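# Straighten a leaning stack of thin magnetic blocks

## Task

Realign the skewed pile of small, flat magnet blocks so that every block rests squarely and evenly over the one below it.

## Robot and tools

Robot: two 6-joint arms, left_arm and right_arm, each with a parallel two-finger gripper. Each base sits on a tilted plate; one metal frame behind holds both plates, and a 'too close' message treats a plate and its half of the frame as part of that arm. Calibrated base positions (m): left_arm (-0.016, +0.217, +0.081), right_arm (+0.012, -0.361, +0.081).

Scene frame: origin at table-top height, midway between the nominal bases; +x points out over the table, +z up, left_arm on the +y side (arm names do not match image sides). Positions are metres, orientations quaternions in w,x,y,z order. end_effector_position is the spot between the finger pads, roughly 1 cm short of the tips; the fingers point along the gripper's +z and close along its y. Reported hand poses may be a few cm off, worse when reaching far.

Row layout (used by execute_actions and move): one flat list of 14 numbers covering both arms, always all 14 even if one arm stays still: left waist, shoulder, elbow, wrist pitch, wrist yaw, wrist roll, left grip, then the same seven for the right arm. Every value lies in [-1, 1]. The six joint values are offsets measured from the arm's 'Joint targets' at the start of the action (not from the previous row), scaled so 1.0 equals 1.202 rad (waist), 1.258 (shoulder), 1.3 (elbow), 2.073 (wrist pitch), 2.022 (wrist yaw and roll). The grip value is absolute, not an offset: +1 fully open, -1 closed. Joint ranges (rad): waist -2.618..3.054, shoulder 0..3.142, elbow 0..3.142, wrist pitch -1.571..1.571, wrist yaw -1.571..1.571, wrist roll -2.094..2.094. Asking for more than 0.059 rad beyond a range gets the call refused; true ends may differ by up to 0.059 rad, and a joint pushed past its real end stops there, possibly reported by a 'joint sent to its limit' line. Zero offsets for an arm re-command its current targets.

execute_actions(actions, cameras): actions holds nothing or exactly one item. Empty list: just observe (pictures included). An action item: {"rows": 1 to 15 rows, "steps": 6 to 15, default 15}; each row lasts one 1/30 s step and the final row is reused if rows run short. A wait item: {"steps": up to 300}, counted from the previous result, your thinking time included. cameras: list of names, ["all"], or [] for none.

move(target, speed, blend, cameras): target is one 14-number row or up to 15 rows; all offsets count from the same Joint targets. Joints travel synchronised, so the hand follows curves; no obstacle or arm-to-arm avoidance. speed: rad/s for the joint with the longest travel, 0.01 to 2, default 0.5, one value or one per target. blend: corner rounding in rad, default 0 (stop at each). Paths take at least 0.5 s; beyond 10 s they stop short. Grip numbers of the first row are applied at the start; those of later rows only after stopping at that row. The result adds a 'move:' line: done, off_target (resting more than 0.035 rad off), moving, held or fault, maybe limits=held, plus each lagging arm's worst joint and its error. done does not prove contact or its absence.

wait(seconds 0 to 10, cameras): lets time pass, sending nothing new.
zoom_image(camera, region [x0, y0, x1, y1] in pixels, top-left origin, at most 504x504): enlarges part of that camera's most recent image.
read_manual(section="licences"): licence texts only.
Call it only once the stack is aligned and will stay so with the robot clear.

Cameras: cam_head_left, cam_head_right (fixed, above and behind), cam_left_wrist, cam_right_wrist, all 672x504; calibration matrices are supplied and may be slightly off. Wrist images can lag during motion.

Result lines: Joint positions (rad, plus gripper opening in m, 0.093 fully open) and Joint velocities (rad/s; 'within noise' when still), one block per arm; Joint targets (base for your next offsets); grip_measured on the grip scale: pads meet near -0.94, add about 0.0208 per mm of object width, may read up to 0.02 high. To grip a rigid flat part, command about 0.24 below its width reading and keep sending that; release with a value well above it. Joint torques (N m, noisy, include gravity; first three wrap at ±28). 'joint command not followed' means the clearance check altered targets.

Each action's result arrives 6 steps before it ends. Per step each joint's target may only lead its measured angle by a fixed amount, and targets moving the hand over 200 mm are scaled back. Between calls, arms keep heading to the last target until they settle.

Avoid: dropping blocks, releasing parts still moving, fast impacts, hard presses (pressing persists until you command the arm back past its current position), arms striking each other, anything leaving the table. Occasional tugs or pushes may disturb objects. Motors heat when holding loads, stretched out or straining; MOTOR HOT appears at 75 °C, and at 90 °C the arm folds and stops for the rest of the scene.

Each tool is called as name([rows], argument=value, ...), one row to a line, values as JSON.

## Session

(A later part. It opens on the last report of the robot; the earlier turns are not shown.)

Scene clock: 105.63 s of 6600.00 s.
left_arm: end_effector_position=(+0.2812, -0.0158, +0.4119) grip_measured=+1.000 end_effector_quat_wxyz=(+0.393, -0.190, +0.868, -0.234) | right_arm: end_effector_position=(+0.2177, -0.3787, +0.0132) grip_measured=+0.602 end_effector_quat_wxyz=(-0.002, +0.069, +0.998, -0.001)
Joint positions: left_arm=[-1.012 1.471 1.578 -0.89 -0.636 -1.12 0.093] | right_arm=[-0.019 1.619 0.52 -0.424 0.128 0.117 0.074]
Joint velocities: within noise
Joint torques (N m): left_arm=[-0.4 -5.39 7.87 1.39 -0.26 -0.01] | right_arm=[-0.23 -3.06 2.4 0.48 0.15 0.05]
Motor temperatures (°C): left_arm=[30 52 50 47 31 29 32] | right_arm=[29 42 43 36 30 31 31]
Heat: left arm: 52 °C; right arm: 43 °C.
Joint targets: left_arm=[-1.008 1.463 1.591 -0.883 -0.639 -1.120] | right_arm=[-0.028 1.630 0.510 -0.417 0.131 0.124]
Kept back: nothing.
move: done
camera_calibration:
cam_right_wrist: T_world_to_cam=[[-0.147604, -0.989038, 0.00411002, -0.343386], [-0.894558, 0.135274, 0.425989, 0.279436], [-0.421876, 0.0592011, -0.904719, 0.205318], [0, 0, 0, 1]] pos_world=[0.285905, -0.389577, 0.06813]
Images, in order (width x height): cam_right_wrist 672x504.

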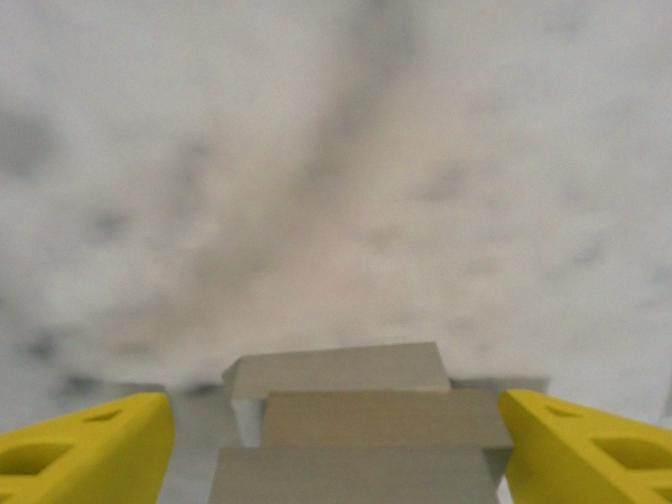

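execute_actions([
  {"rows": [[0,0,0,0,0,0,1,0,0,0,0,0,0,0.56],[0,0,0,0,0,0,1,0,0,0,0,0,0,0.52],[0,0,0,0,0,0,1,0,0,0,0,0,0,0.48],[0,0,0,0,0,0,1,0,0,0,0,0,0,0.44],[0,0,0,0,0,0,1,0,0,0,0,0,0,0.4],[0,0,0,0,0,0,1,0,0,0,0,0,0,0.37],[0,0,0,0,0,0,1,0,0,0,0,0,0,0.34],[0,0,0,0,0,0,1,0,0,0,0,0,0,0.32],[0,0,0,0,0,0,1,0,0,0,0,0,0,0.3],[0,0,0,0,0,0,1,0,0,0,0,0,0,0.29],[0,0,0,0,0,0,1,0,0,0,0,0,0,0.28],[0,0,0,0,0,0,1,0,0,0,0,0,0,0.27],[0,0,0,0,0,0,1,0,0,0,0,0,0,0.26],[0,0,0,0,0,0,1,0,0,0,0,0,0,0.25],[0,0,0,0,0,0,1,0,0,0,0,0,0,0.24]], "steps": 15},
])

execute_actions([
  {"rows": [[0,0,0,0,0,0,1,0,0,0,0,0,0,0.23],[0,0,0,0,0,0,1,0,0,0,0,0,0,0.22],[0,0,0,0,0,0,1,0,0,0,0,0,0,0.21],[0,0,0,0,0,0,1,0,0,0,0,0,0,0.2],[0,0,0,0,0,0,1,0,0,0,0,0,0,0.19],[0,0,0,0,0,0,1,0,0,0,0,0,0,0.18],[0,0,0,0,0,0,1,0,0,0,0,0,0,0.17],[0,0,0,0,0,0,1,0,0,0,0,0,0,0.16],[0,0,0,0,0,0,1,0,0,0,0,0,0,0.15],[0,0,0,0,0,0,1,0,0,0,0,0,0,0.14],[0,0,0,0,0,0,1,0,0,0,0,0,0,0.13],[0,0,0,0,0,0,1,0,0,0,0,0,0,0.12],[0,0,0,0,0,0,1,0,0,0,0,0,0,0.11],[0,0,0,0,0,0,1,0,0,0,0,0,0,0.1],[0,0,0,0,0,0,1,0,0,0,0,0,0,0.09]], "steps": 15},
], cameras=["cam_right_wrist"])

Scene clock: 107.07 s of 6600.00 s.
left_arm: end_effector_position=(+0.2812, -0.0158, +0.4119) grip_measured=+1.000 end_effector_quat_wxyz=(+0.393, -0.190, +0.868, -0.234) | right_arm: end_effector_position=(+0.2179, -0.3787, +0.0132) grip_measured=+0.315 end_effector_quat_wxyz=(-0.001, +0.069, +0.998, -0.001)
Joint positions: left_arm=[-1.012 1.471 1.578 -0.89 -0.636 -1.12 0.093] | right_arm=[-0.019 1.619 0.52 -0.423 0.128 0.117 0.06]
Joint velocities: left_arm=[within noise] | right_arm=[-0.017 0.007 -0.012 0.007 -0.051 0.007 -0.029]
Joint torques (N m): left_arm=[-0.4 -5.44 7.83 1.38 -0.25 0.02] | right_arm=[-0.42 -3.06 2.3 0.52 0.15 0.05]
Motor temperatures (°C): left_arm=[30 52 50 47 31 29 32] | right_arm=[29 42 43 36 30 31 31]
Heat: left arm: 52 °C; right arm: 43 °C.
Joint targets: left_arm=[-1.008 1.463 1.591 -0.883 -0.639 -1.120] | right_arm=[-0.028 1.630 0.510 -0.417 0.131 0.124]
Steps of this call (1-34: nothing new was sent; 35-43: this action's first 9). Readings (joint positions of left_arm | right_arm):
35: [-1.012 1.471 1.578 -0.890 -0.636 -1.120] | [-0.019 1.619 0.520 -0.423 0.128 0.117]
36: [-1.012 1.471 1.578 -0.890 -0.636 -1.120] | [-0.019 1.619 0.520 -0.423 0.128 0.117]
38: [-1.012 1.471 1.578 -0.890 -0.636 -1.120] | [-0.019 1.619 0.520 -0.423 0.128 0.117]
42: [-1.012 1.471 1.578 -0.890 -0.636 -1.120] | [-0.019 1.619 0.520 -0.423 0.128 0.117]
43: the state above

Scene clock: 107.57 s of 6600.00 s.
left_arm: end_effector_position=(+0.2812, -0.0158, +0.4119) grip_measured=+1.000 end_effector_quat_wxyz=(+0.393, -0.190, +0.868, -0.234) | right_arm: end_effector_position=(+0.2178, -0.3811, +0.0131) grip_measured=+0.158 end_effector_quat_wxyz=(-0.001, +0.070, +0.998, -0.006)
Joint positions: left_arm=[-1.012 1.471 1.578 -0.89 -0.636 -1.12 0.093] | right_arm=[-0.022 1.619 0.52 -0.423 0.139 0.117 0.053]
Joint velocities: left_arm=[within noise] | right_arm=[0.017 0.002 -0.002 -0.066 0.081 -0.007 -0.014]
Joint torques (N m): left_arm=[-0.4 -5.46 7.94 1.37 -0.27 0.01] | right_arm=[0.06 -3.18 2.4 0.52 -0.01 0.05]
Motor temperatures (°C): left_arm=[30 52 50 47 31 29 32] | right_arm=[29 42 43 36 30 31 31]
Heat: left arm: 52 °C; right arm: 43 °C.
Joint targets: left_arm=[-1.008 1.463 1.591 -0.883 -0.639 -1.120] | right_arm=[-0.027 1.630 0.510 -0.417 0.131 0.124]
Steps of this call (1-6: your previous action's last 6; 7-15: this action's first 9). Readings (joint positions of left_arm | right_arm):
7: [-1.012 1.471 1.578 -0.890 -0.636 -1.120] | [-0.020 1.619 0.520 -0.423 0.132 0.117]
8: [-1.012 1.471 1.578 -0.890 -0.636 -1.120] | [-0.020 1.619 0.520 -0.423 0.133 0.117]
10: [-1.012 1.471 1.578 -0.890 -0.636 -1.120] | [-0.021 1.619 0.520 -0.423 0.135 0.117]
14: [-1.012 1.471 1.578 -0.890 -0.636 -1.120] | [-0.022 1.619 0.520 -0.423 0.139 0.117]
15: the state above
camera_calibration:
cam_right_wrist: T_world_to_cam=[[-0.151032, -0.988418, 0.0148155, -0.344942], [-0.894134, 0.142986, 0.424358, 0.282717], [-0.421561, 0.0508446, -0.905373, 0.202184], [0, 0, 0, 1]] pos_world=[0.285922, -0.391652, 0.06819]
Images, in order (width x height): cam_right_wrist 672x504.

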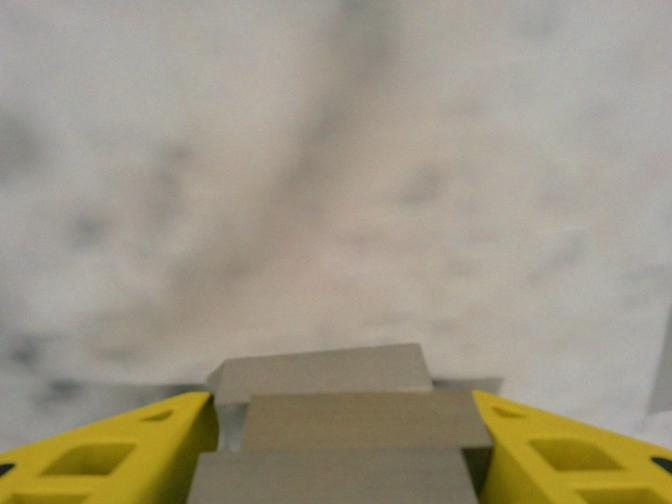

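execute_actions([
  {"rows": [[0,0,0,0,0,0,1,0,0,0,0,0,0,0.08],[0,0,0,0,0,0,1,0,0,0,0,0,0,0.07],[0,0,0,0,0,0,1,0,0,0,0,0,0,0.06],[0,0,0,0,0,0,1,0,0,0,0,0,0,0.05],[0,0,0,0,0,0,1,0,0,0,0,0,0,0.04],[0,0,0,0,0,0,1,0,0,0,0,0,0,0.03],[0,0,0,0,0,0,1,0,0,0,0,0,0,0.02],[0,0,0,0,0,0,1,0,0,0,0,0,0,0.01],[0,0,0,0,0,0,1,0,0,0,0,0,0,0],[0,0,0,0,0,0,1,0,0,0,0,0,0,-0.01],[0,0,0,0,0,0,1,0,0,0,0,0,0,-0.02],[0,0,0,0,0,0,1,0,0,0,0,0,0,-0.03],[0,0,0,0,0,0,1,0,0,0,0,0,0,-0.04],[0,0,0,0,0,0,1,0,0,0,0,0,0,-0.05],[0,0,0,0,0,0,1,0,0,0,0,0,0,-0.06]], "steps": 15},
])

execute_actions([
  {"rows": [[0,0,0,0,0,0,1,0,0,0,0,0,0,-0.07],[0,0,0,0,0,0,1,0,0,0,0,0,0,-0.08],[0,0,0,0,0,0,1,0,0,0,0,0,0,-0.09],[0,0,0,0,0,0,1,0,0,0,0,0,0,-0.1],[0,0,0,0,0,0,1,0,0,0,0,0,0,-0.11],[0,0,0,0,0,0,1,0,0,0,0,0,0,-0.12],[0,0,0,0,0,0,1,0,0,0,0,0,0,-0.13],[0,0,0,0,0,0,1,0,0,0,0,0,0,-0.15],[0,0,0,0,0,0,1,0,0,0,0,0,0,-0.17],[0,0,0,0,0,0,1,0,0,0,0,0,0,-0.19],[0,0,0,0,0,0,1,0,0,0,0,0,0,-0.21],[0,0,0,0,0,0,1,0,0,0,0,0,0,-0.23],[0,0,0,0,0,0,1,0,0,0,0,0,0,-0.25],[0,0,0,0,0,0,1,0,0,0,0,0,0,-0.27],[0,0,0,0,0,0,1,0,0,0,0,0,0,-0.3]], "steps": 15},
])

wait(seconds=0.5, cameras=["cam_right_wrist", "cam_head_left", "cam_head_right"])

zoom_image(camera="cam_right_wrist", region=[180, 260, 500, 504])

zoom_image(camera="cam_head_left", region=[450, 200, 530, 280])

Scene clock: 109.00 s of 6600.00 s.
left_arm: end_effector_position=(+0.2812, -0.0158, +0.4119) grip_measured=+1.000 end_effector_quat_wxyz=(+0.393, -0.190, +0.868, -0.234) | right_arm: end_effector_position=(+0.2178, -0.3815, +0.0131) grip_measured=+0.009 end_effector_quat_wxyz=(-0.001, +0.070, +0.997, -0.007)
Joint positions: left_arm=[-1.012 1.471 1.578 -0.89 -0.636 -1.12 0.093] | right_arm=[-0.022 1.619 0.52 -0.423 0.141 0.117 0.046]
Joint velocities: left_arm=[within noise] | right_arm=[0.002 -0.022 -0.002 0.051 -0.022 0.007 -0.013]
Joint torques (N m): left_arm=[-0.35 -5.46 7.83 1.38 -0.26 0] | right_arm=[0.08 -3.03 2.54 0.52 0.03 0.05]
Motor temperatures (°C): left_arm=[30 52 50 47 31 29 32] | right_arm=[29 42 43 36 30 31 31]
Heat: left arm: 52 °C; right arm: 43 °C.
Joint targets: left_arm=[-1.008 1.463 1.591 -0.883 -0.639 -1.120] | right_arm=[-0.027 1.630 0.510 -0.417 0.130 0.124]
Steps of this call (1-6: your previous action's last 6; 7-15: toward your last target; 16-34: nothing new was sent; 35-43: this action's first 9). Readings (joint positions of left_arm | right_arm):
35: [-1.012 1.471 1.578 -0.890 -0.636 -1.120] | [-0.022 1.619 0.520 -0.423 0.141 0.117]
36: [-1.012 1.471 1.578 -0.890 -0.636 -1.120] | [-0.022 1.619 0.520 -0.423 0.141 0.117]
38: [-1.012 1.471 1.578 -0.890 -0.636 -1.120] | [-0.022 1.619 0.520 -0.423 0.141 0.117]
42: [-1.012 1.471 1.578 -0.890 -0.636 -1.120] | [-0.022 1.619 0.520 -0.423 0.142 0.117]
43: the state above

Scene clock: 109.50 s of 6600.00 s.
left_arm: end_effector_position=(+0.2812, -0.0158, +0.4119) grip_measured=+1.000 end_effector_quat_wxyz=(+0.393, -0.190, +0.868, -0.234) | right_arm: end_effector_position=(+0.2180, -0.3810, +0.0131) grip_measured=-0.119 end_effector_quat_wxyz=(-0.001, +0.070, +0.998, -0.006)
Joint positions: left_arm=[-1.012 1.471 1.578 -0.89 -0.636 -1.12 0.093] | right_arm=[-0.022 1.619 0.52 -0.422 0.138 0.117 0.039]
Joint velocities: left_arm=[within noise] | right_arm=[-0.017 -0.002 0.002 -0.022 0.007 0.022 -0.005]
Joint torques (N m): left_arm=[-0.46 -5.42 7.87 1.38 -0.23 0.02] | right_arm=[0.13 -3.15 2.44 0.49 0 0.05]
Motor temperatures (°C): left_arm=[30 52 50 47 31 29 32] | right_arm=[29 42 43 36 30 31 31]
Heat: left arm: 52 °C; right arm: 43 °C.
Joint targets: left_arm=[-1.008 1.463 1.591 -0.883 -0.639 -1.120] | right_arm=[-0.027 1.630 0.510 -0.417 0.130 0.124]
Steps of this call (1-6: your previous action's last 6; 7-15: this action's first 9). Readings (joint positions of left_arm | right_arm):
7: [-1.012 1.471 1.578 -0.890 -0.636 -1.120] | [-0.022 1.619 0.520 -0.422 0.139 0.117]
8: [-1.012 1.471 1.578 -0.890 -0.636 -1.120] | [-0.022 1.619 0.520 -0.422 0.139 0.117]
10: [-1.012 1.471 1.578 -0.890 -0.636 -1.120] | [-0.022 1.619 0.520 -0.422 0.139 0.117]
14: [-1.012 1.471 1.578 -0.890 -0.636 -1.120] | [-0.022 1.619 0.520 -0.422 0.138 0.117]
15: the state above

Scene clock: 110.20 s of 6600.00 s.
left_arm: end_effector_position=(+0.2812, -0.0158, +0.4119) grip_measured=+1.000 end_effector_quat_wxyz=(+0.393, -0.190, +0.868, -0.234) | right_arm: end_effector_position=(+0.2181, -0.3810, +0.0131) grip_measured=-0.185 end_effector_quat_wxyz=(-0.001, +0.070, +0.998, -0.006)
Joint positions: left_arm=[-1.012 1.471 1.578 -0.89 -0.636 -1.12 0.093] | right_arm=[-0.022 1.619 0.52 -0.422 0.138 0.117 0.036]
Joint velocities: within noise
Joint torques (N m): left_arm=[-0.35 -5.46 7.95 1.4 -0.25 0] | right_arm=[-0.03 -3.03 2.44 0.53 0.02 0.05]
Motor temperatures (°C): left_arm=[30 52 50 47 31 29 32] | right_arm=[29 42 43 35 30 31 31]
Heat: left arm: 52 °C; right arm: 43 °C.
Joint targets: left_arm=[-1.008 1.463 1.591 -0.883 -0.639 -1.120] | right_arm=[-0.027 1.630 0.510 -0.417 0.130 0.124]
Steps of this call (1-6: your previous action's last 6; 7-15: toward your last target; 16-21: nothing new was sent). Readings (joint positions of left_arm | right_arm):
1: [-1.012 1.471 1.578 -0.890 -0.636 -1.120] | [-0.022 1.619 0.520 -0.422 0.138 0.117]
2: [-1.012 1.471 1.578 -0.890 -0.636 -1.120] | [-0.022 1.619 0.520 -0.422 0.138 0.117]
4: [-1.012 1.471 1.578 -0.890 -0.636 -1.120] | [-0.022 1.619 0.520 -0.422 0.138 0.117]
8: [-1.012 1.471 1.578 -0.890 -0.636 -1.120] | [-0.022 1.619 0.520 -0.422 0.138 0.117]
21: the state above
All arms were judged still, so your last target was given up. Each gripper or tool keeps its last command.
camera_calibration:
cam_right_wrist: T_world_to_cam=[[-0.151194, -0.988406, 0.0139141, -0.344728], [-0.894602, 0.142805, 0.423432, 0.282995], [-0.42051, 0.0515726, -0.905821, 0.202348], [0, 0, 0, 1]] pos_world=[0.286136, -0.39158, 0.0682584]
Images, in order (width x height): cam_head_left 672x504, cam_head_right 672x504, cam_right_wrist 672x504.

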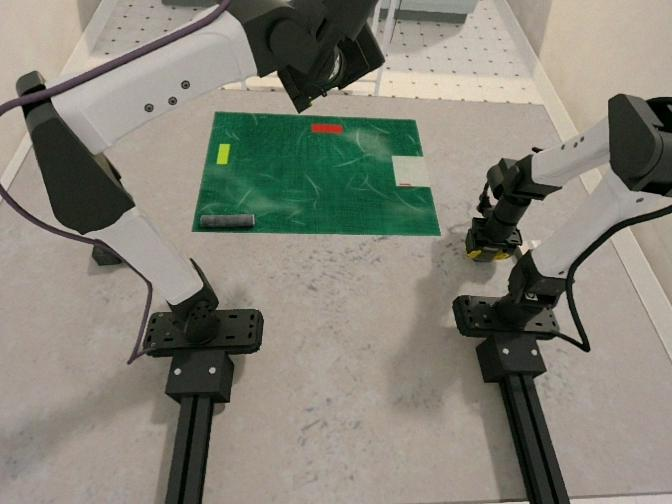

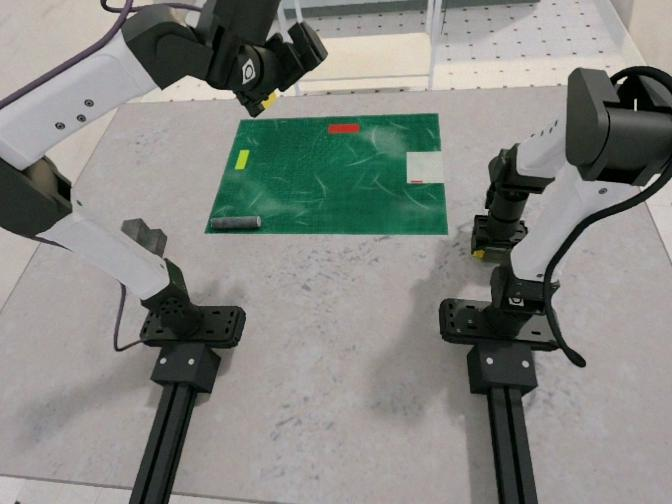

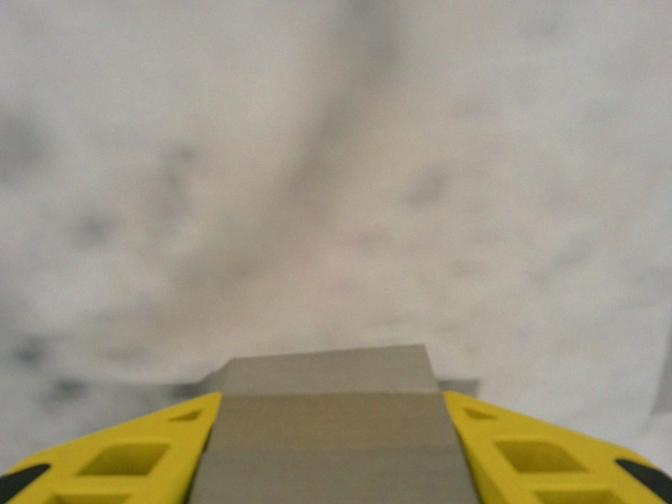

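Scaled by 1.575 from the camera's 672x504 image, which has a finer 960x720 frame.

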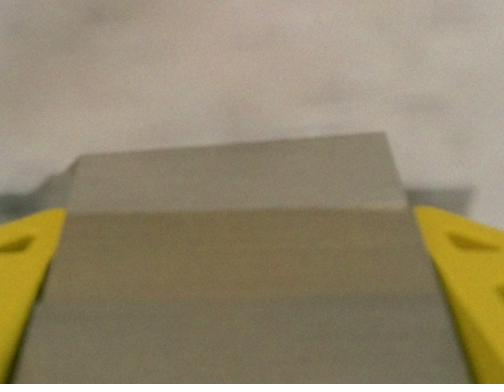

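Scaled by 6.300 from the camera's 672x504 image, which has a finer 960x720 frame.

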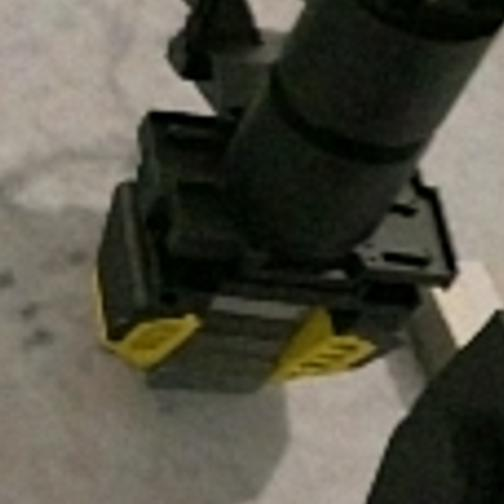

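move([
  [0,0,0,0,0,0,1,0,0,0,0,0,0,0.8],
  [0,0,0,0,0,0,1,0.03,-0.1002,0.0654,-0.0970,0,0,0.8],
  [0,0,0,0,0,0,1,0.0616,-0.2345,0.1962,-0.2610,0,0,0.8],
  [0,0,0,0,0,0,1,0.0616,-0.2345,0.1962,-0.2610,0,-0.7829,0.8],
], speed=[0.3,0.3,0.3,0.9], blend=[0,0.05,0,0], cameras=["cam_right_wrist", "cam_head_left"])

zoom_image(camera="cam_right_wrist", region=[200, 160, 460, 420])

zoom_image(camera="cam_head_left", region=[455, 210, 525, 280])

Scene clock: 116.37 s of 6600.00 s.
left_arm: end_effector_position=(+0.2812, -0.0158, +0.4119) grip_measured=+1.000 end_effector_quat_wxyz=(+0.393, -0.190, +0.868, -0.234) | right_arm: end_effector_position=(+0.2208, -0.3807, +0.1079) grip_measured=+0.798 end_effector_quat_wxyz=(+0.006, +0.677, -0.736, +0.000)
Joint positions: left_arm=[-1.012 1.471 1.578 -0.89 -0.636 -1.12 0.093] | right_arm=[0.038 1.35 0.743 -0.926 0.138 -1.45 0.084]
Joint velocities: within noise
Joint torques (N m): left_arm=[-0.38 -5.41 7.88 1.39 -0.26 -0.01] | right_arm=[1.39 -4.4 6.45 -0.03 -0.05 -0.13]
Motor temperatures (°C): left_arm=[30 52 50 47 31 29 32] | right_arm=[29 42 43 35 30 31 31]
Heat: left arm: 52 °C; right arm: 43 °C.
Joint targets: left_arm=[-1.008 1.463 1.591 -0.883 -0.639 -1.120] | right_arm=[0.046 1.335 0.765 -0.958 0.131 -1.459]
Kept back: nothing.
move: done
camera_calibration:
cam_right_wrist: T_world_to_cam=[[0.995506, -0.0945612, -0.00503301, -0.256211], [-0.0831496, -0.898329, 0.431382, -0.331161], [-0.0453133, -0.429025, -0.902155, 0.023084], [0, 0, 0, 1]] pos_world=[0.22857, -0.311815, 0.162393]
Images, in order (width x height): cam_head_left 672x504, cam_right_wrist 672x504.

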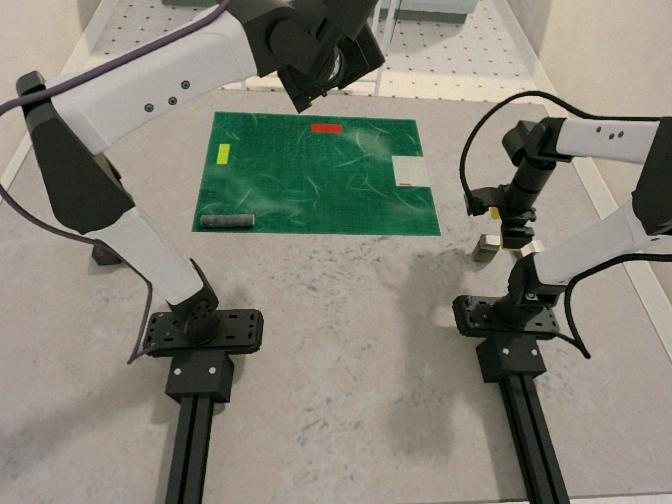

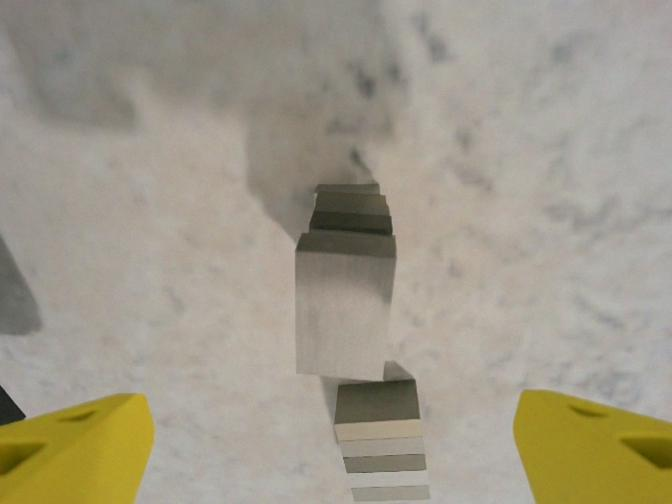

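Scaled by 1.938 from the camera's 672x504 image, which has a finer 960x720 frame.

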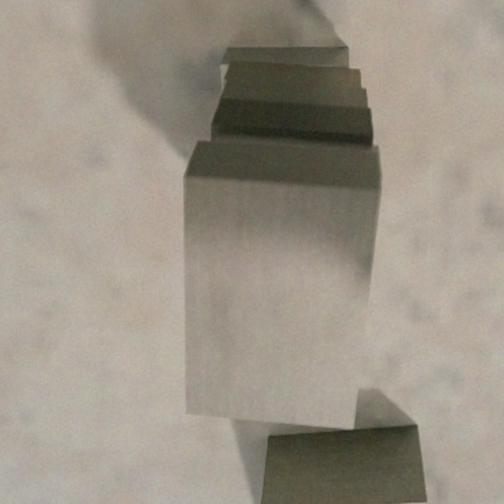

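Scaled by 7.200 from the camera's 672x504 image, which has a finer 960x720 frame.

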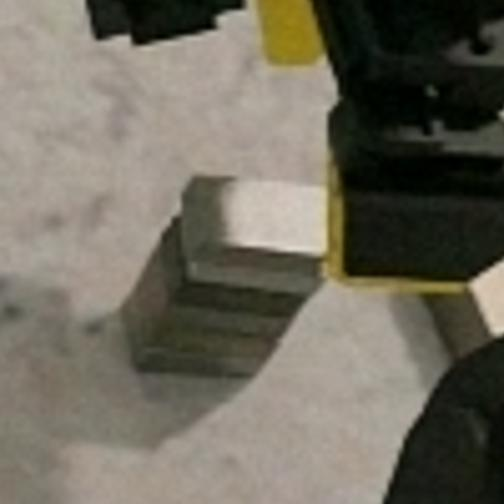

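zoom_image(camera="cam_right_wrist", region=[280, 170, 410, 280])

zoom_image(camera="cam_head_left", region=[465, 228, 505, 268])

execute_actions(actions=[], cameras=["cam_head_right", "cam_right_wrist", "cam_head_left"])

zoom_image(camera="cam_head_right", region=[470, 225, 520, 275])

Scaled by 3.877 from the camera's 672x504 image, which has a finer 960x720 frame.

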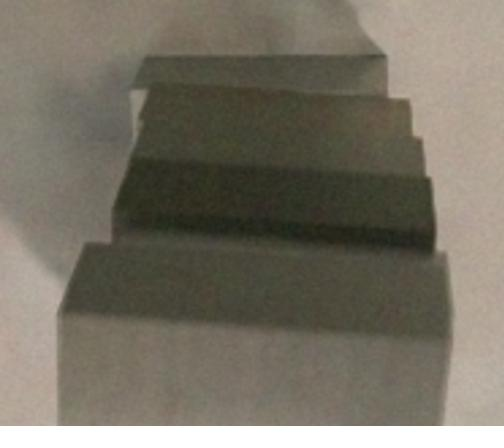

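Scaled by 12.600 from the camera's 672x504 image, which has a finer 960x720 frame.

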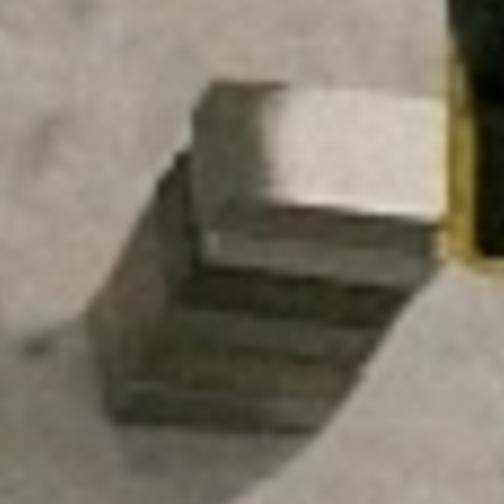

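Scene clock: 117.67 s of 6600.00 s.
left_arm: end_effector_position=(+0.2812, -0.0158, +0.4119) grip_measured=+1.000 end_effector_quat_wxyz=(+0.393, -0.190, +0.868, -0.234) | right_arm: end_effector_position=(+0.2208, -0.3807, +0.1079) grip_measured=+0.798 end_effector_quat_wxyz=(+0.006, +0.677, -0.736, +0.000)
Joint positions: left_arm=[-1.012 1.471 1.578 -0.89 -0.636 -1.12 0.093] | right_arm=[0.038 1.35 0.743 -0.926 0.138 -1.451 0.084]
Joint velocities: within noise
Joint torques (N m): left_arm=[-0.4 -5.38 7.97 1.39 -0.26 -0.01] | right_arm=[1.37 -4.48 6.5 -0.05 -0.05 -0.12]
Motor temperatures (°C): left_arm=[30 52 50 47 31 29 32] | right_arm=[29 43 43 35 30 31 31]
Heat: left arm: 52 °C; right arm: 43 °C.
Joint targets: left_arm=[-1.008 1.463 1.591 -0.883 -0.639 -1.120] | right_arm=[0.046 1.335 0.765 -0.958 0.131 -1.459]
Steps of this call (1-39: nothing new was sent). Readings (joint positions of left_arm | right_arm):
1: [-1.012 1.471 1.578 -0.890 -0.636 -1.120] | [0.038 1.351 0.743 -0.926 0.138 -1.450]
2: [-1.012 1.471 1.578 -0.890 -0.636 -1.120] | [0.038 1.351 0.743 -0.926 0.138 -1.450]
4: [-1.012 1.471 1.578 -0.890 -0.636 -1.120] | [0.038 1.351 0.743 -0.926 0.138 -1.450]
8: [-1.012 1.471 1.578 -0.890 -0.636 -1.120] | [0.038 1.350 0.743 -0.926 0.138 -1.450]
39: the state above
camera_calibration:
cam_right_wrist: T_world_to_cam=[[0.995578, -0.0938017, -0.00504008, -0.255937], [-0.0824614, -0.898395, 0.431377, -0.331337], [-0.0449919, -0.429054, -0.902157, 0.0230023], [0, 0, 0, 1]] pos_world=[0.228517, -0.31181, 0.162393]
Images, in order (width x height): cam_head_left 672x504, cam_head_right 672x504, cam_right_wrist 672x504.

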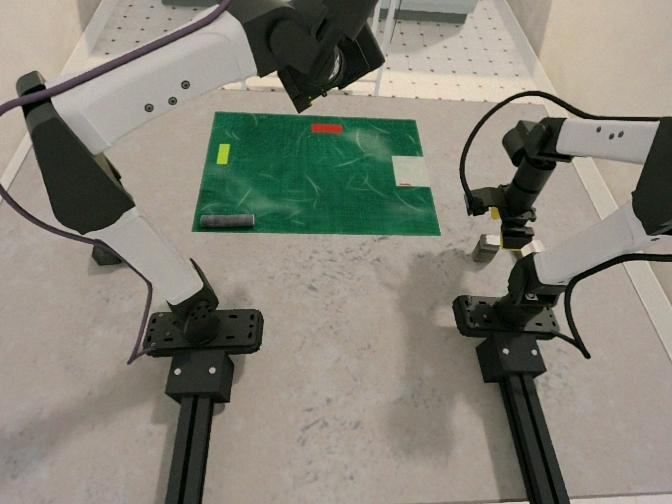

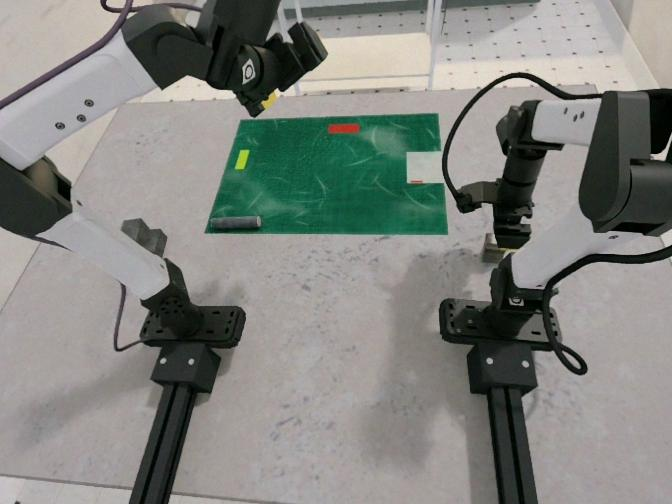

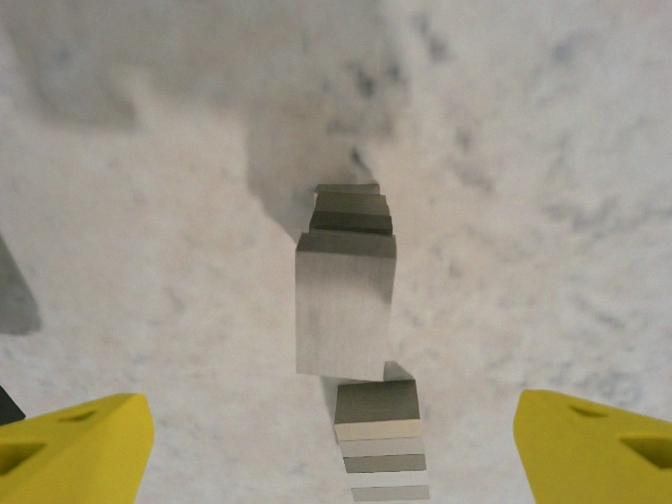

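Scaled by 10.080 from the camera's 672x504 image, which has a finer 960x720 frame.

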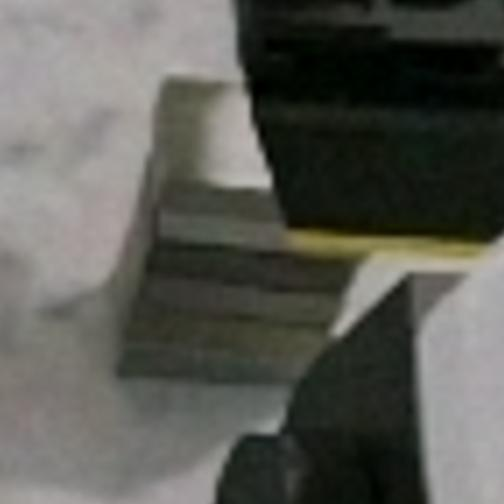

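move([
  [0,0,0,0,0,0,1,-0.0528,0.1455,-0.1569,0.1823,0,-0.0052,0.8],
  [0,0,0,0,0,0,1,-0.0703,0.2345,-0.1962,0.2610,0,-0.0052,0.8],
], speed=[0.4,0.15], blend=[0.03,0], cameras=["cam_right_wrist"])

Scene clock: 122.87 s of 6600.00 s.
left_arm: end_effector_position=(+0.2812, -0.0158, +0.4119) grip_measured=+1.000 end_effector_quat_wxyz=(+0.393, -0.190, +0.868, -0.234) | right_arm: end_effector_position=(+0.2149, -0.3824, +0.0135) grip_measured=+0.798 end_effector_quat_wxyz=(-0.010, -0.656, +0.754, +0.001)
Joint positions: left_arm=[-1.012 1.471 1.578 -0.89 -0.636 -1.12 0.093] | right_arm=[-0.029 1.617 0.522 -0.438 0.138 -1.461 0.084]
Joint velocities: within noise
Joint torques (N m): left_arm=[-0.36 -5.39 7.94 1.38 -0.24 0] | right_arm=[-0.23 -2.84 2.24 0.6 0.02 -0.13]
Motor temperatures (°C): left_arm=[30 52 50 47 31 29 32] | right_arm=[29 43 44 35 30 31 30]
Heat: left arm: 52 °C; right arm: 44 °C.
Joint targets: left_arm=[-1.008 1.463 1.591 -0.883 -0.639 -1.120] | right_arm=[-0.038 1.630 0.510 -0.417 0.131 -1.469]
Kept back: nothing.
move: done
camera_calibration:
cam_right_wrist: T_world_to_cam=[[0.988763, -0.149008, -0.0120304, -0.270281], [-0.129004, -0.891145, 0.434992, -0.279915], [-0.0755382, -0.428552, -0.900354, -0.0563513], [0, 0, 0, 1]] pos_world=[0.226876, -0.313868, 0.0677729]
Images, in order (width x height): cam_right_wrist 672x504.

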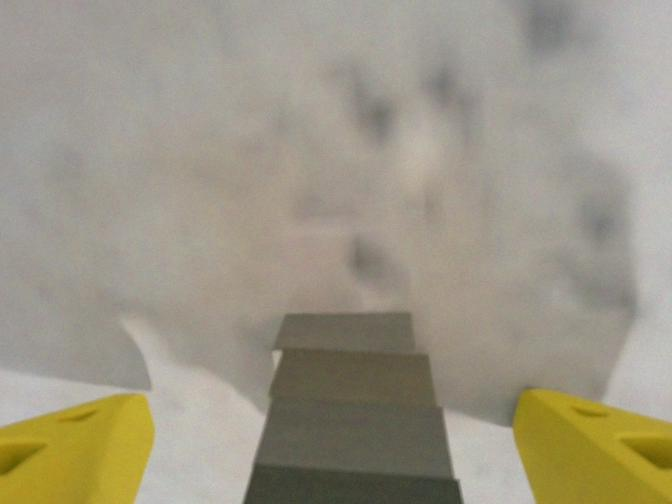

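execute_actions(actions=[], cameras=["all"])

Scene clock: 124.27 s of 6600.00 s.
left_arm: end_effector_position=(+0.2812, -0.0158, +0.4119) grip_measured=+1.000 end_effector_quat_wxyz=(+0.393, -0.190, +0.868, -0.234) | right_arm: end_effector_position=(+0.2149, -0.3824, +0.0135) grip_measured=+0.798 end_effector_quat_wxyz=(-0.010, -0.656, +0.754, +0.001)
Joint positions: left_arm=[-1.012 1.471 1.578 -0.89 -0.636 -1.12 0.093] | right_arm=[-0.029 1.617 0.522 -0.438 0.138 -1.461 0.084]
Joint velocities: within noise
Joint torques (N m): left_arm=[-0.47 -5.48 7.92 1.38 -0.25 -0.02] | right_arm=[-0.25 -2.92 2.25 0.57 -0.04 -0.11]
Motor temperatures (°C): left_arm=[30 51 50 47 31 29 32] | right_arm=[29 42 43 35 30 31 30]
Heat: left arm: 51 °C; right arm: 43 °C.
Joint targets: left_arm=[-1.008 1.463 1.591 -0.883 -0.639 -1.120] | right_arm=[-0.038 1.630 0.510 -0.417 0.131 -1.469]
Steps of this call (1-42: nothing new was sent). Readings (joint positions of left_arm | right_arm):
1: [-1.012 1.471 1.578 -0.890 -0.636 -1.120] | [-0.029 1.617 0.522 -0.438 0.138 -1.461]
2: [-1.012 1.471 1.578 -0.890 -0.636 -1.120] | [-0.029 1.617 0.522 -0.438 0.138 -1.461]
4: [-1.012 1.471 1.578 -0.890 -0.636 -1.120] | [-0.029 1.617 0.522 -0.438 0.138 -1.461]
8: [-1.012 1.471 1.578 -0.890 -0.636 -1.120] | [-0.029 1.617 0.522 -0.438 0.138 -1.461]
42: the state above
camera_calibration:
cam_left_wrist: T_world_to_cam=[[0.150136, -0.795344, 0.587271, -0.300006], [-0.869712, -0.388732, -0.304119, 0.405864], [0.470171, -0.465098, -0.750082, 0.253048], [0, 0, 0, 1]] pos_world=[0.27905, 0.0368571, 0.489423]
cam_right_wrist: T_world_to_cam=[[0.988763, -0.149008, -0.0120304, -0.270281], [-0.129004, -0.891145, 0.434992, -0.279915], [-0.0755382, -0.428552, -0.900354, -0.0563513], [0, 0, 0, 1]] pos_world=[0.226876, -0.313868, 0.0677729]

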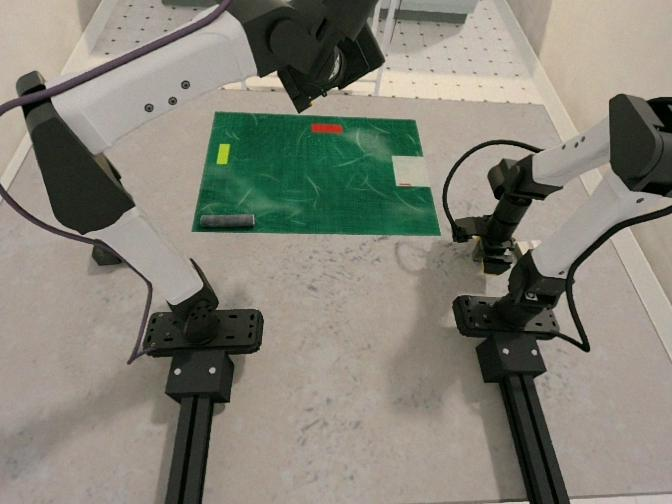

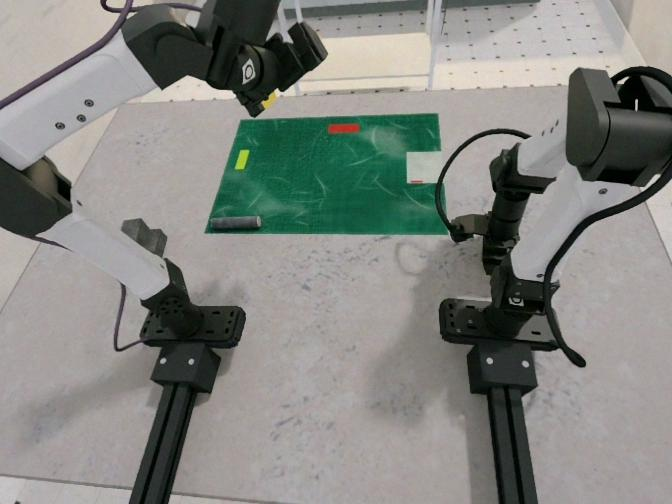

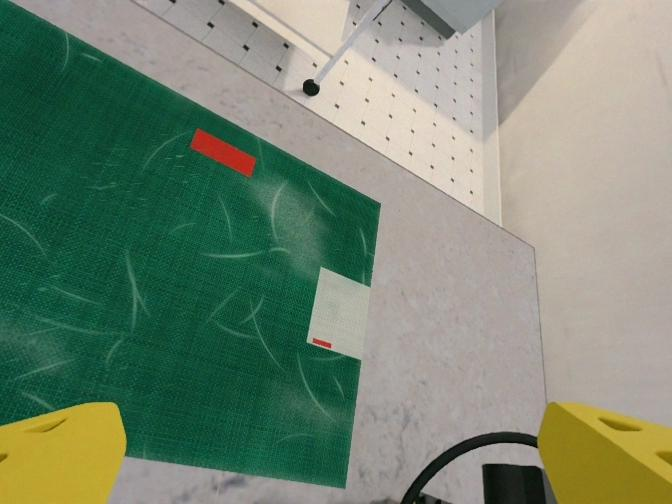

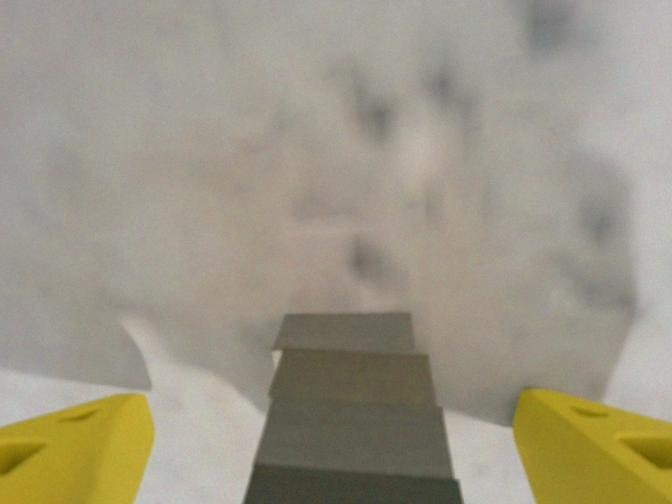

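execute_actions([
  {"rows":[[0,0,0,0,0,0,1,0.001,0,0,0.003,-0.003,0,0.78],[0,0,0,0,0,0,1,0.002,0,0,0.006,-0.006,0,0.74],[0,0,0,0,0,0,1,0.002,0,0,0.009,-0.009,0,0.7],[0,0,0,0,0,0,1,0.002,0,0,0.009,-0.009,0,0.66],[0,0,0,0,0,0,1,0.002,0,0,0.009,-0.009,0,0.62],[0,0,0,0,0,0,1,0.002,0,0,0.009,-0.009,0,0.58],[0,0,0,0,0,0,1,0.002,0,0,0.009,-0.009,0,0.54],[0,0,0,0,0,0,1,0.002,0,0,0.009,-0.009,0,0.5],[0,0,0,0,0,0,1,0.002,0,0,0.009,-0.009,0,0.46],[0,0,0,0,0,0,1,0.002,0,0,0.009,-0.009,0,0.42],[0,0,0,0,0,0,1,0.002,0,0,0.009,-0.009,0,0.38],[0,0,0,0,0,0,1,0.002,0,0,0.009,-0.009,0,0.34],[0,0,0,0,0,0,1,0.002,0,0,0.009,-0.009,0,0.3],[0,0,0,0,0,0,1,0.002,0,0,0.009,-0.009,0,0.26],[0,0,0,0,0,0,1,0.002,0,0,0.009,-0.009,0,0.22]],"steps":15},
], cameras=["cam_right_wrist"])

execute_actions(actions=[], cameras=["cam_right_wrist"])

Scene clock: 125.33 s of 6600.00 s.
left_arm: end_effector_position=(+0.2812, -0.0158, +0.4119) grip_measured=+1.000 end_effector_quat_wxyz=(+0.393, -0.190, +0.868, -0.234) | right_arm: end_effector_position=(+0.2217, -0.3804, +0.0135) grip_measured=+0.486 end_effector_quat_wxyz=(+0.005, -0.655, +0.755, -0.003)
Joint positions: left_arm=[-1.012 1.471 1.578 -0.89 -0.636 -1.12 0.093] | right_arm=[-0.029 1.617 0.522 -0.41 0.125 -1.462 0.069]
Joint velocities: left_arm=[within noise] | right_arm=[-0.022 0.022 -0.017 0.022 -0.095 0.081 -0.054]
Joint torques (N m): left_arm=[-0.44 -5.46 7.88 1.4 -0.24 0] | right_arm=[-0.06 -2.85 2.4 0.48 -0.08 -0.11]
Motor temperatures (°C): left_arm=[30 51 50 47 31 29 32] | right_arm=[29 42 43 35 30 31 30]
Heat: left arm: 51 °C; right arm: 43 °C.
Joint targets: left_arm=[-1.008 1.463 1.591 -0.883 -0.639 -1.120] | right_arm=[-0.036 1.630 0.510 -0.398 0.112 -1.469]
Steps of this call (1-23: nothing new was sent; 24-32: this action's first 9). Readings (joint positions of left_arm | right_arm):
24: [-1.012 1.471 1.578 -0.890 -0.636 -1.120] | [-0.029 1.617 0.522 -0.437 0.138 -1.461]
25: [-1.012 1.471 1.578 -0.890 -0.636 -1.120] | [-0.029 1.617 0.522 -0.435 0.138 -1.461]
27: [-1.012 1.471 1.578 -0.890 -0.636 -1.120] | [-0.029 1.617 0.522 -0.425 0.133 -1.461]
31: [-1.012 1.471 1.578 -0.890 -0.636 -1.120] | [-0.029 1.617 0.522 -0.412 0.126 -1.461]
32: the state above
camera_calibration:
cam_right_wrist: T_world_to_cam=[[0.988263, -0.152139, 0.0137911, -0.278106], [-0.143805, -0.896054, 0.420009, -0.275595], [-0.0515424, -0.417063, -0.907415, -0.0558412], [0, 0, 0, 1]] pos_world=[0.232332, -0.312548, 0.0689166]
Images, in order (width x height): cam_right_wrist 672x504.

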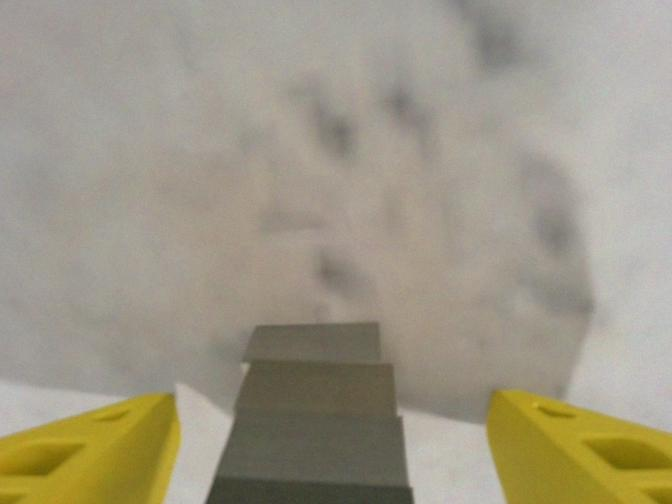

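Scene clock: 125.53 s of 6600.00 s.
left_arm: end_effector_position=(+0.2812, -0.0158, +0.4119) grip_measured=+1.000 end_effector_quat_wxyz=(+0.393, -0.190, +0.868, -0.234) | right_arm: end_effector_position=(+0.2227, -0.3800, +0.0135) grip_measured=+0.245 end_effector_quat_wxyz=(+0.007, -0.655, +0.756, -0.004)
Joint positions: left_arm=[-1.012 1.471 1.578 -0.89 -0.636 -1.12 0.093] | right_arm=[-0.029 1.617 0.522 -0.406 0.122 -1.462 0.057]
Joint velocities: left_arm=[within noise] | right_arm=[0.007 0.007 0.002 0.051 -0.007 -0.022 -0.052]
Joint torques (N m): left_arm=[-0.39 -5.46 7.9 1.39 -0.25 -0.01] | right_arm=[-0.03 -2.89 2.22 0.46 -0.07 -0.12]
Motor temperatures (°C): left_arm=[30 51 50 47 31 29 32] | right_arm=[29 42 43 35 30 31 30]
Heat: left arm: 51 °C; right arm: 43 °C.
Joint targets: left_arm=[-1.008 1.463 1.591 -0.883 -0.639 -1.120] | right_arm=[-0.036 1.630 0.510 -0.399 0.112 -1.469]
Steps of this call (1-6: your previous action's last 6). Readings (joint positions of left_arm | right_arm):
1: [-1.012 1.471 1.578 -0.890 -0.636 -1.120] | [-0.029 1.617 0.522 -0.409 0.124 -1.462]
2: [-1.012 1.471 1.578 -0.890 -0.636 -1.120] | [-0.029 1.617 0.522 -0.408 0.123 -1.462]
4: [-1.012 1.471 1.578 -0.890 -0.636 -1.120] | [-0.029 1.617 0.522 -0.407 0.122 -1.462]
6: the state above
camera_calibration:
cam_right_wrist: T_world_to_cam=[[0.988121, -0.152665, 0.0176024, -0.279277], [-0.146025, -0.897045, 0.417117, -0.274924], [-0.0478892, -0.414733, -0.908682, -0.0555118], [0, 0, 0, 1]] pos_world=[0.233155, -0.312278, 0.0691489]
Images, in order (width x height): cam_right_wrist 672x504.

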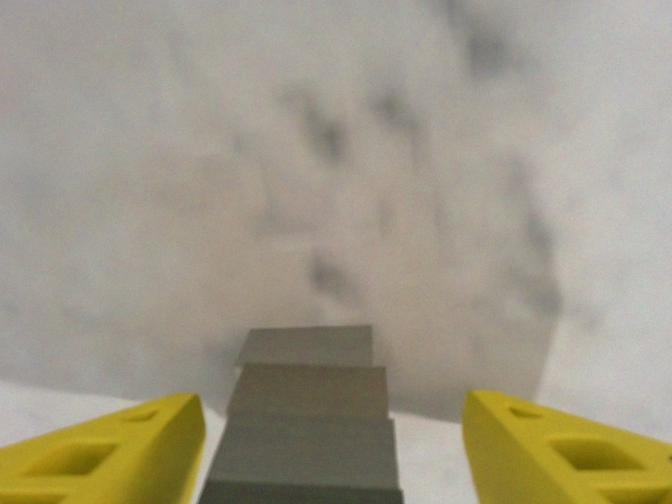

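execute_actions([
  {"rows":[[0,0,0,0,0,0,1,0,0,0,-0.006,0.0005,0,0.2],[0,0,0,0,0,0,1,0,0,0,-0.012,0.001,0,0.18],[0,0,0,0,0,0,1,0,0,0,-0.018,0.001,0,0.16],[0,0,0,0,0,0,1,0,0,0,-0.024,0.001,0,0.14],[0,0,0,0,0,0,1,0,0,0,-0.0255,0.001,0,0.12]],"steps":12},
], cameras=[])

execute_actions(actions=[], cameras=["cam_right_wrist"])

Scene clock: 126.40 s of 6600.00 s.
left_arm: end_effector_position=(+0.2812, -0.0158, +0.4119) grip_measured=+1.000 end_effector_quat_wxyz=(+0.393, -0.190, +0.868, -0.234) | right_arm: end_effector_position=(+0.2219, -0.3798, +0.0135) grip_measured=+0.125 end_effector_quat_wxyz=(+0.006, -0.655, +0.755, -0.002)
Joint positions: left_arm=[-1.012 1.471 1.578 -0.89 -0.636 -1.12 0.093] | right_arm=[-0.029 1.617 0.522 -0.41 0.121 -1.462 0.051]
Joint velocities: left_arm=[within noise] | right_arm=[-0.002 -0.007 0.002 -0.051 0.081 -0.007 -0.007]
Joint torques (N m): left_arm=[-0.42 -5.45 7.91 1.38 -0.23 0] | right_arm=[0.01 -2.93 2.33 0.03 -0.02 -0.12]
Motor temperatures (°C): left_arm=[30 51 50 47 31 29 32] | right_arm=[29 42 43 35 30 31 30]
Heat: left arm: 51 °C; right arm: 43 °C.
Joint targets: left_arm=[-1.008 1.463 1.591 -0.883 -0.639 -1.120] | right_arm=[-0.036 1.630 0.510 -0.451 0.115 -1.469]
Steps of this call (1-15: toward your last target; 16-20: nothing new was sent; 21-26: this action's first 6). Readings (joint positions of left_arm | right_arm):
21: [-1.012 1.471 1.578 -0.890 -0.636 -1.120] | [-0.029 1.617 0.522 -0.405 0.121 -1.462]
22: [-1.012 1.471 1.578 -0.890 -0.636 -1.120] | [-0.029 1.617 0.522 -0.405 0.121 -1.462]
24: [-1.012 1.471 1.578 -0.890 -0.636 -1.120] | [-0.029 1.617 0.522 -0.406 0.121 -1.462]
26: the state above
No camera images: "cameras" was empty.

Scene clock: 126.60 s of 6600.00 s.
left_arm: end_effector_position=(+0.2812, -0.0158, +0.4119) grip_measured=+1.000 end_effector_quat_wxyz=(+0.393, -0.190, +0.868, -0.234) | right_arm: end_effector_position=(+0.2202, -0.3798, +0.0135) grip_measured=+0.122 end_effector_quat_wxyz=(+0.004, -0.656, +0.755, +0.000)
Joint positions: left_arm=[-1.012 1.471 1.578 -0.89 -0.636 -1.12 0.093] | right_arm=[-0.029 1.617 0.522 -0.417 0.121 -1.462 0.051]
Joint velocities: within noise
Joint torques (N m): left_arm=[-0.39 -5.44 7.9 1.38 -0.25 -0.01] | right_arm=[-0.01 -2.96 2.4 -0.04 -0.05 -0.11]
Motor temperatures (°C): left_arm=[30 51 50 47 31 29 32] | right_arm=[29 42 43 35 30 31 30]
Heat: left arm: 51 °C; right arm: 43 °C.
Joint targets: left_arm=[-1.008 1.463 1.591 -0.883 -0.639 -1.120] | right_arm=[-0.036 1.630 0.510 -0.451 0.115 -1.469]
Steps of this call (1-6: your previous action's last 6). Readings (joint positions of left_arm | right_arm):
1: [-1.012 1.471 1.578 -0.890 -0.636 -1.120] | [-0.029 1.617 0.522 -0.412 0.121 -1.462]
2: [-1.012 1.471 1.578 -0.890 -0.636 -1.120] | [-0.029 1.617 0.522 -0.413 0.121 -1.462]
4: [-1.012 1.471 1.578 -0.890 -0.636 -1.120] | [-0.029 1.617 0.522 -0.416 0.121 -1.462]
6: the state above
camera_calibration:
cam_right_wrist: T_world_to_cam=[[0.988457, -0.15134, 0.00699389, -0.276131], [-0.140398, -0.897695, 0.417651, -0.27659], [-0.0569287, -0.413812, -0.908581, -0.0532328], [0, 0, 0, 1]] pos_world=[0.231081, -0.312112, 0.0690831]
Images, in order (width x height): cam_right_wrist 672x504.

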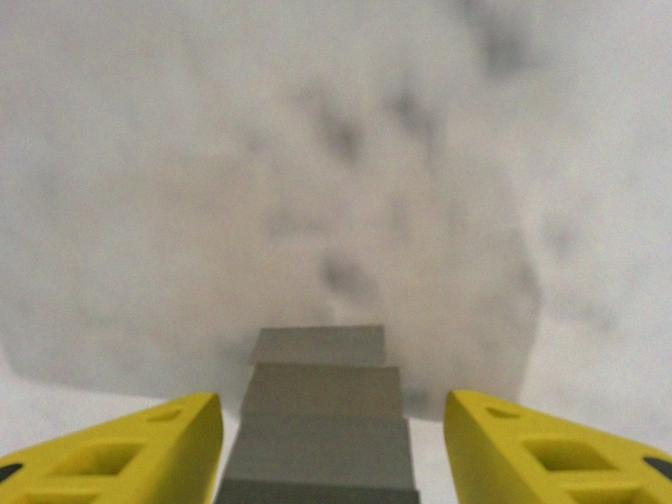

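execute_actions([
  {"rows":[[0,0,0,0,0,0,1,0,0,0,-0.001,0,0,0.09],[0,0,0,0,0,0,1,0,0,0,-0.002,0,0,0.06],[0,0,0,0,0,0,1,0,0,0,-0.003,0,0,0.03],[0,0,0,0,0,0,1,0,0,0,-0.004,0,0,0],[0,0,0,0,0,0,1,0,0,0,-0.005,0,0,-0.02],[0,0,0,0,0,0,1,0,0,0,-0.006,0,0,-0.04],[0,0,0,0,0,0,1,0,0,0,-0.006,0,0,-0.06],[0,0,0,0,0,0,1,0,0,0,-0.006,0,0,-0.08],[0,0,0,0,0,0,1,0,0,0,-0.006,0,0,-0.1],[0,0,0,0,0,0,1,0,0,0,-0.006,0,0,-0.12],[0,0,0,0,0,0,1,0,0,0,-0.006,0,0,-0.14],[0,0,0,0,0,0,1,0,0,0,-0.006,0,0,-0.15],[0,0,0,0,0,0,1,0,0,0,-0.006,0,0,-0.16],[0,0,0,0,0,0,1,0,0,0,-0.006,0,0,-0.17],[0,0,0,0,0,0,1,0,0,0,-0.006,0,0,-0.18]],"steps":15},
], cameras=["cam_right_wrist"])

Scene clock: 127.47 s of 6600.00 s.
left_arm: end_effector_position=(+0.2812, -0.0158, +0.4119) grip_measured=+1.000 end_effector_quat_wxyz=(+0.393, -0.190, +0.868, -0.234) | right_arm: end_effector_position=(+0.2176, -0.3797, +0.0135) grip_measured=-0.087 end_effector_quat_wxyz=(+0.000, -0.656, +0.755, +0.004)
Joint positions: left_arm=[-1.012 1.471 1.578 -0.89 -0.636 -1.12 0.093] | right_arm=[-0.029 1.617 0.522 -0.427 0.121 -1.462 0.041]
Joint velocities: left_arm=[within noise] | right_arm=[0.022 -0.002 -0.017 -0.037 -0.11 0.066 -0.024]
Joint torques (N m): left_arm=[-0.36 -5.49 7.88 1.41 -0.22 0.02] | right_arm=[-0.05 -2.77 2.24 -0.04 -0.03 -0.09]
Motor temperatures (°C): left_arm=[30 51 50 47 31 29 32] | right_arm=[29 42 43 35 30 31 30]
Heat: left arm: 51 °C; right arm: 43 °C.
Joint targets: left_arm=[-1.008 1.463 1.591 -0.883 -0.639 -1.120] | right_arm=[-0.036 1.630 0.510 -0.464 0.115 -1.469]
Steps of this call (1-15: toward your last target; 16-17: nothing new was sent; 18-26: this action's first 9). Readings (joint positions of left_arm | right_arm):
18: [-1.012 1.471 1.578 -0.890 -0.636 -1.120] | [-0.029 1.617 0.522 -0.419 0.121 -1.462]
19: [-1.012 1.471 1.578 -0.890 -0.636 -1.120] | [-0.029 1.617 0.522 -0.419 0.121 -1.462]
21: [-1.012 1.471 1.578 -0.890 -0.636 -1.120] | [-0.029 1.617 0.522 -0.421 0.121 -1.462]
25: [-1.012 1.471 1.578 -0.890 -0.636 -1.120] | [-0.029 1.617 0.522 -0.427 0.121 -1.462]
26: the state above
camera_calibration:
cam_right_wrist: T_world_to_cam=[[0.988678, -0.150009, -0.00352571, -0.272975], [-0.13476, -0.898018, 0.418812, -0.278245], [-0.0659916, -0.413595, -0.908066, -0.0512992], [0, 0, 0, 1]] pos_world=[0.229003, -0.312035, 0.0689869]
Images, in order (width x height): cam_right_wrist 672x504.

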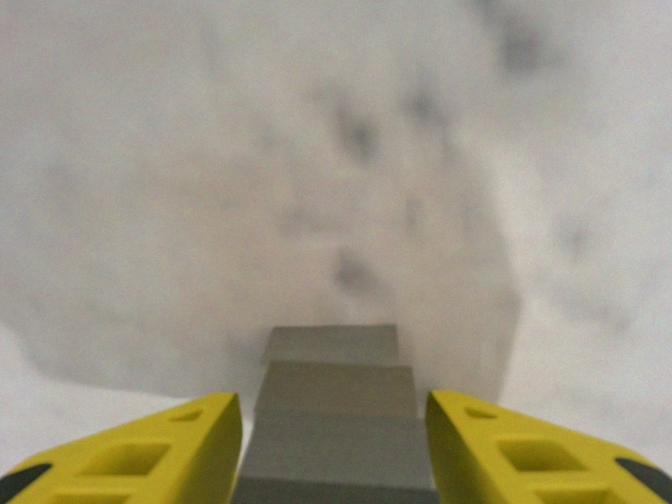

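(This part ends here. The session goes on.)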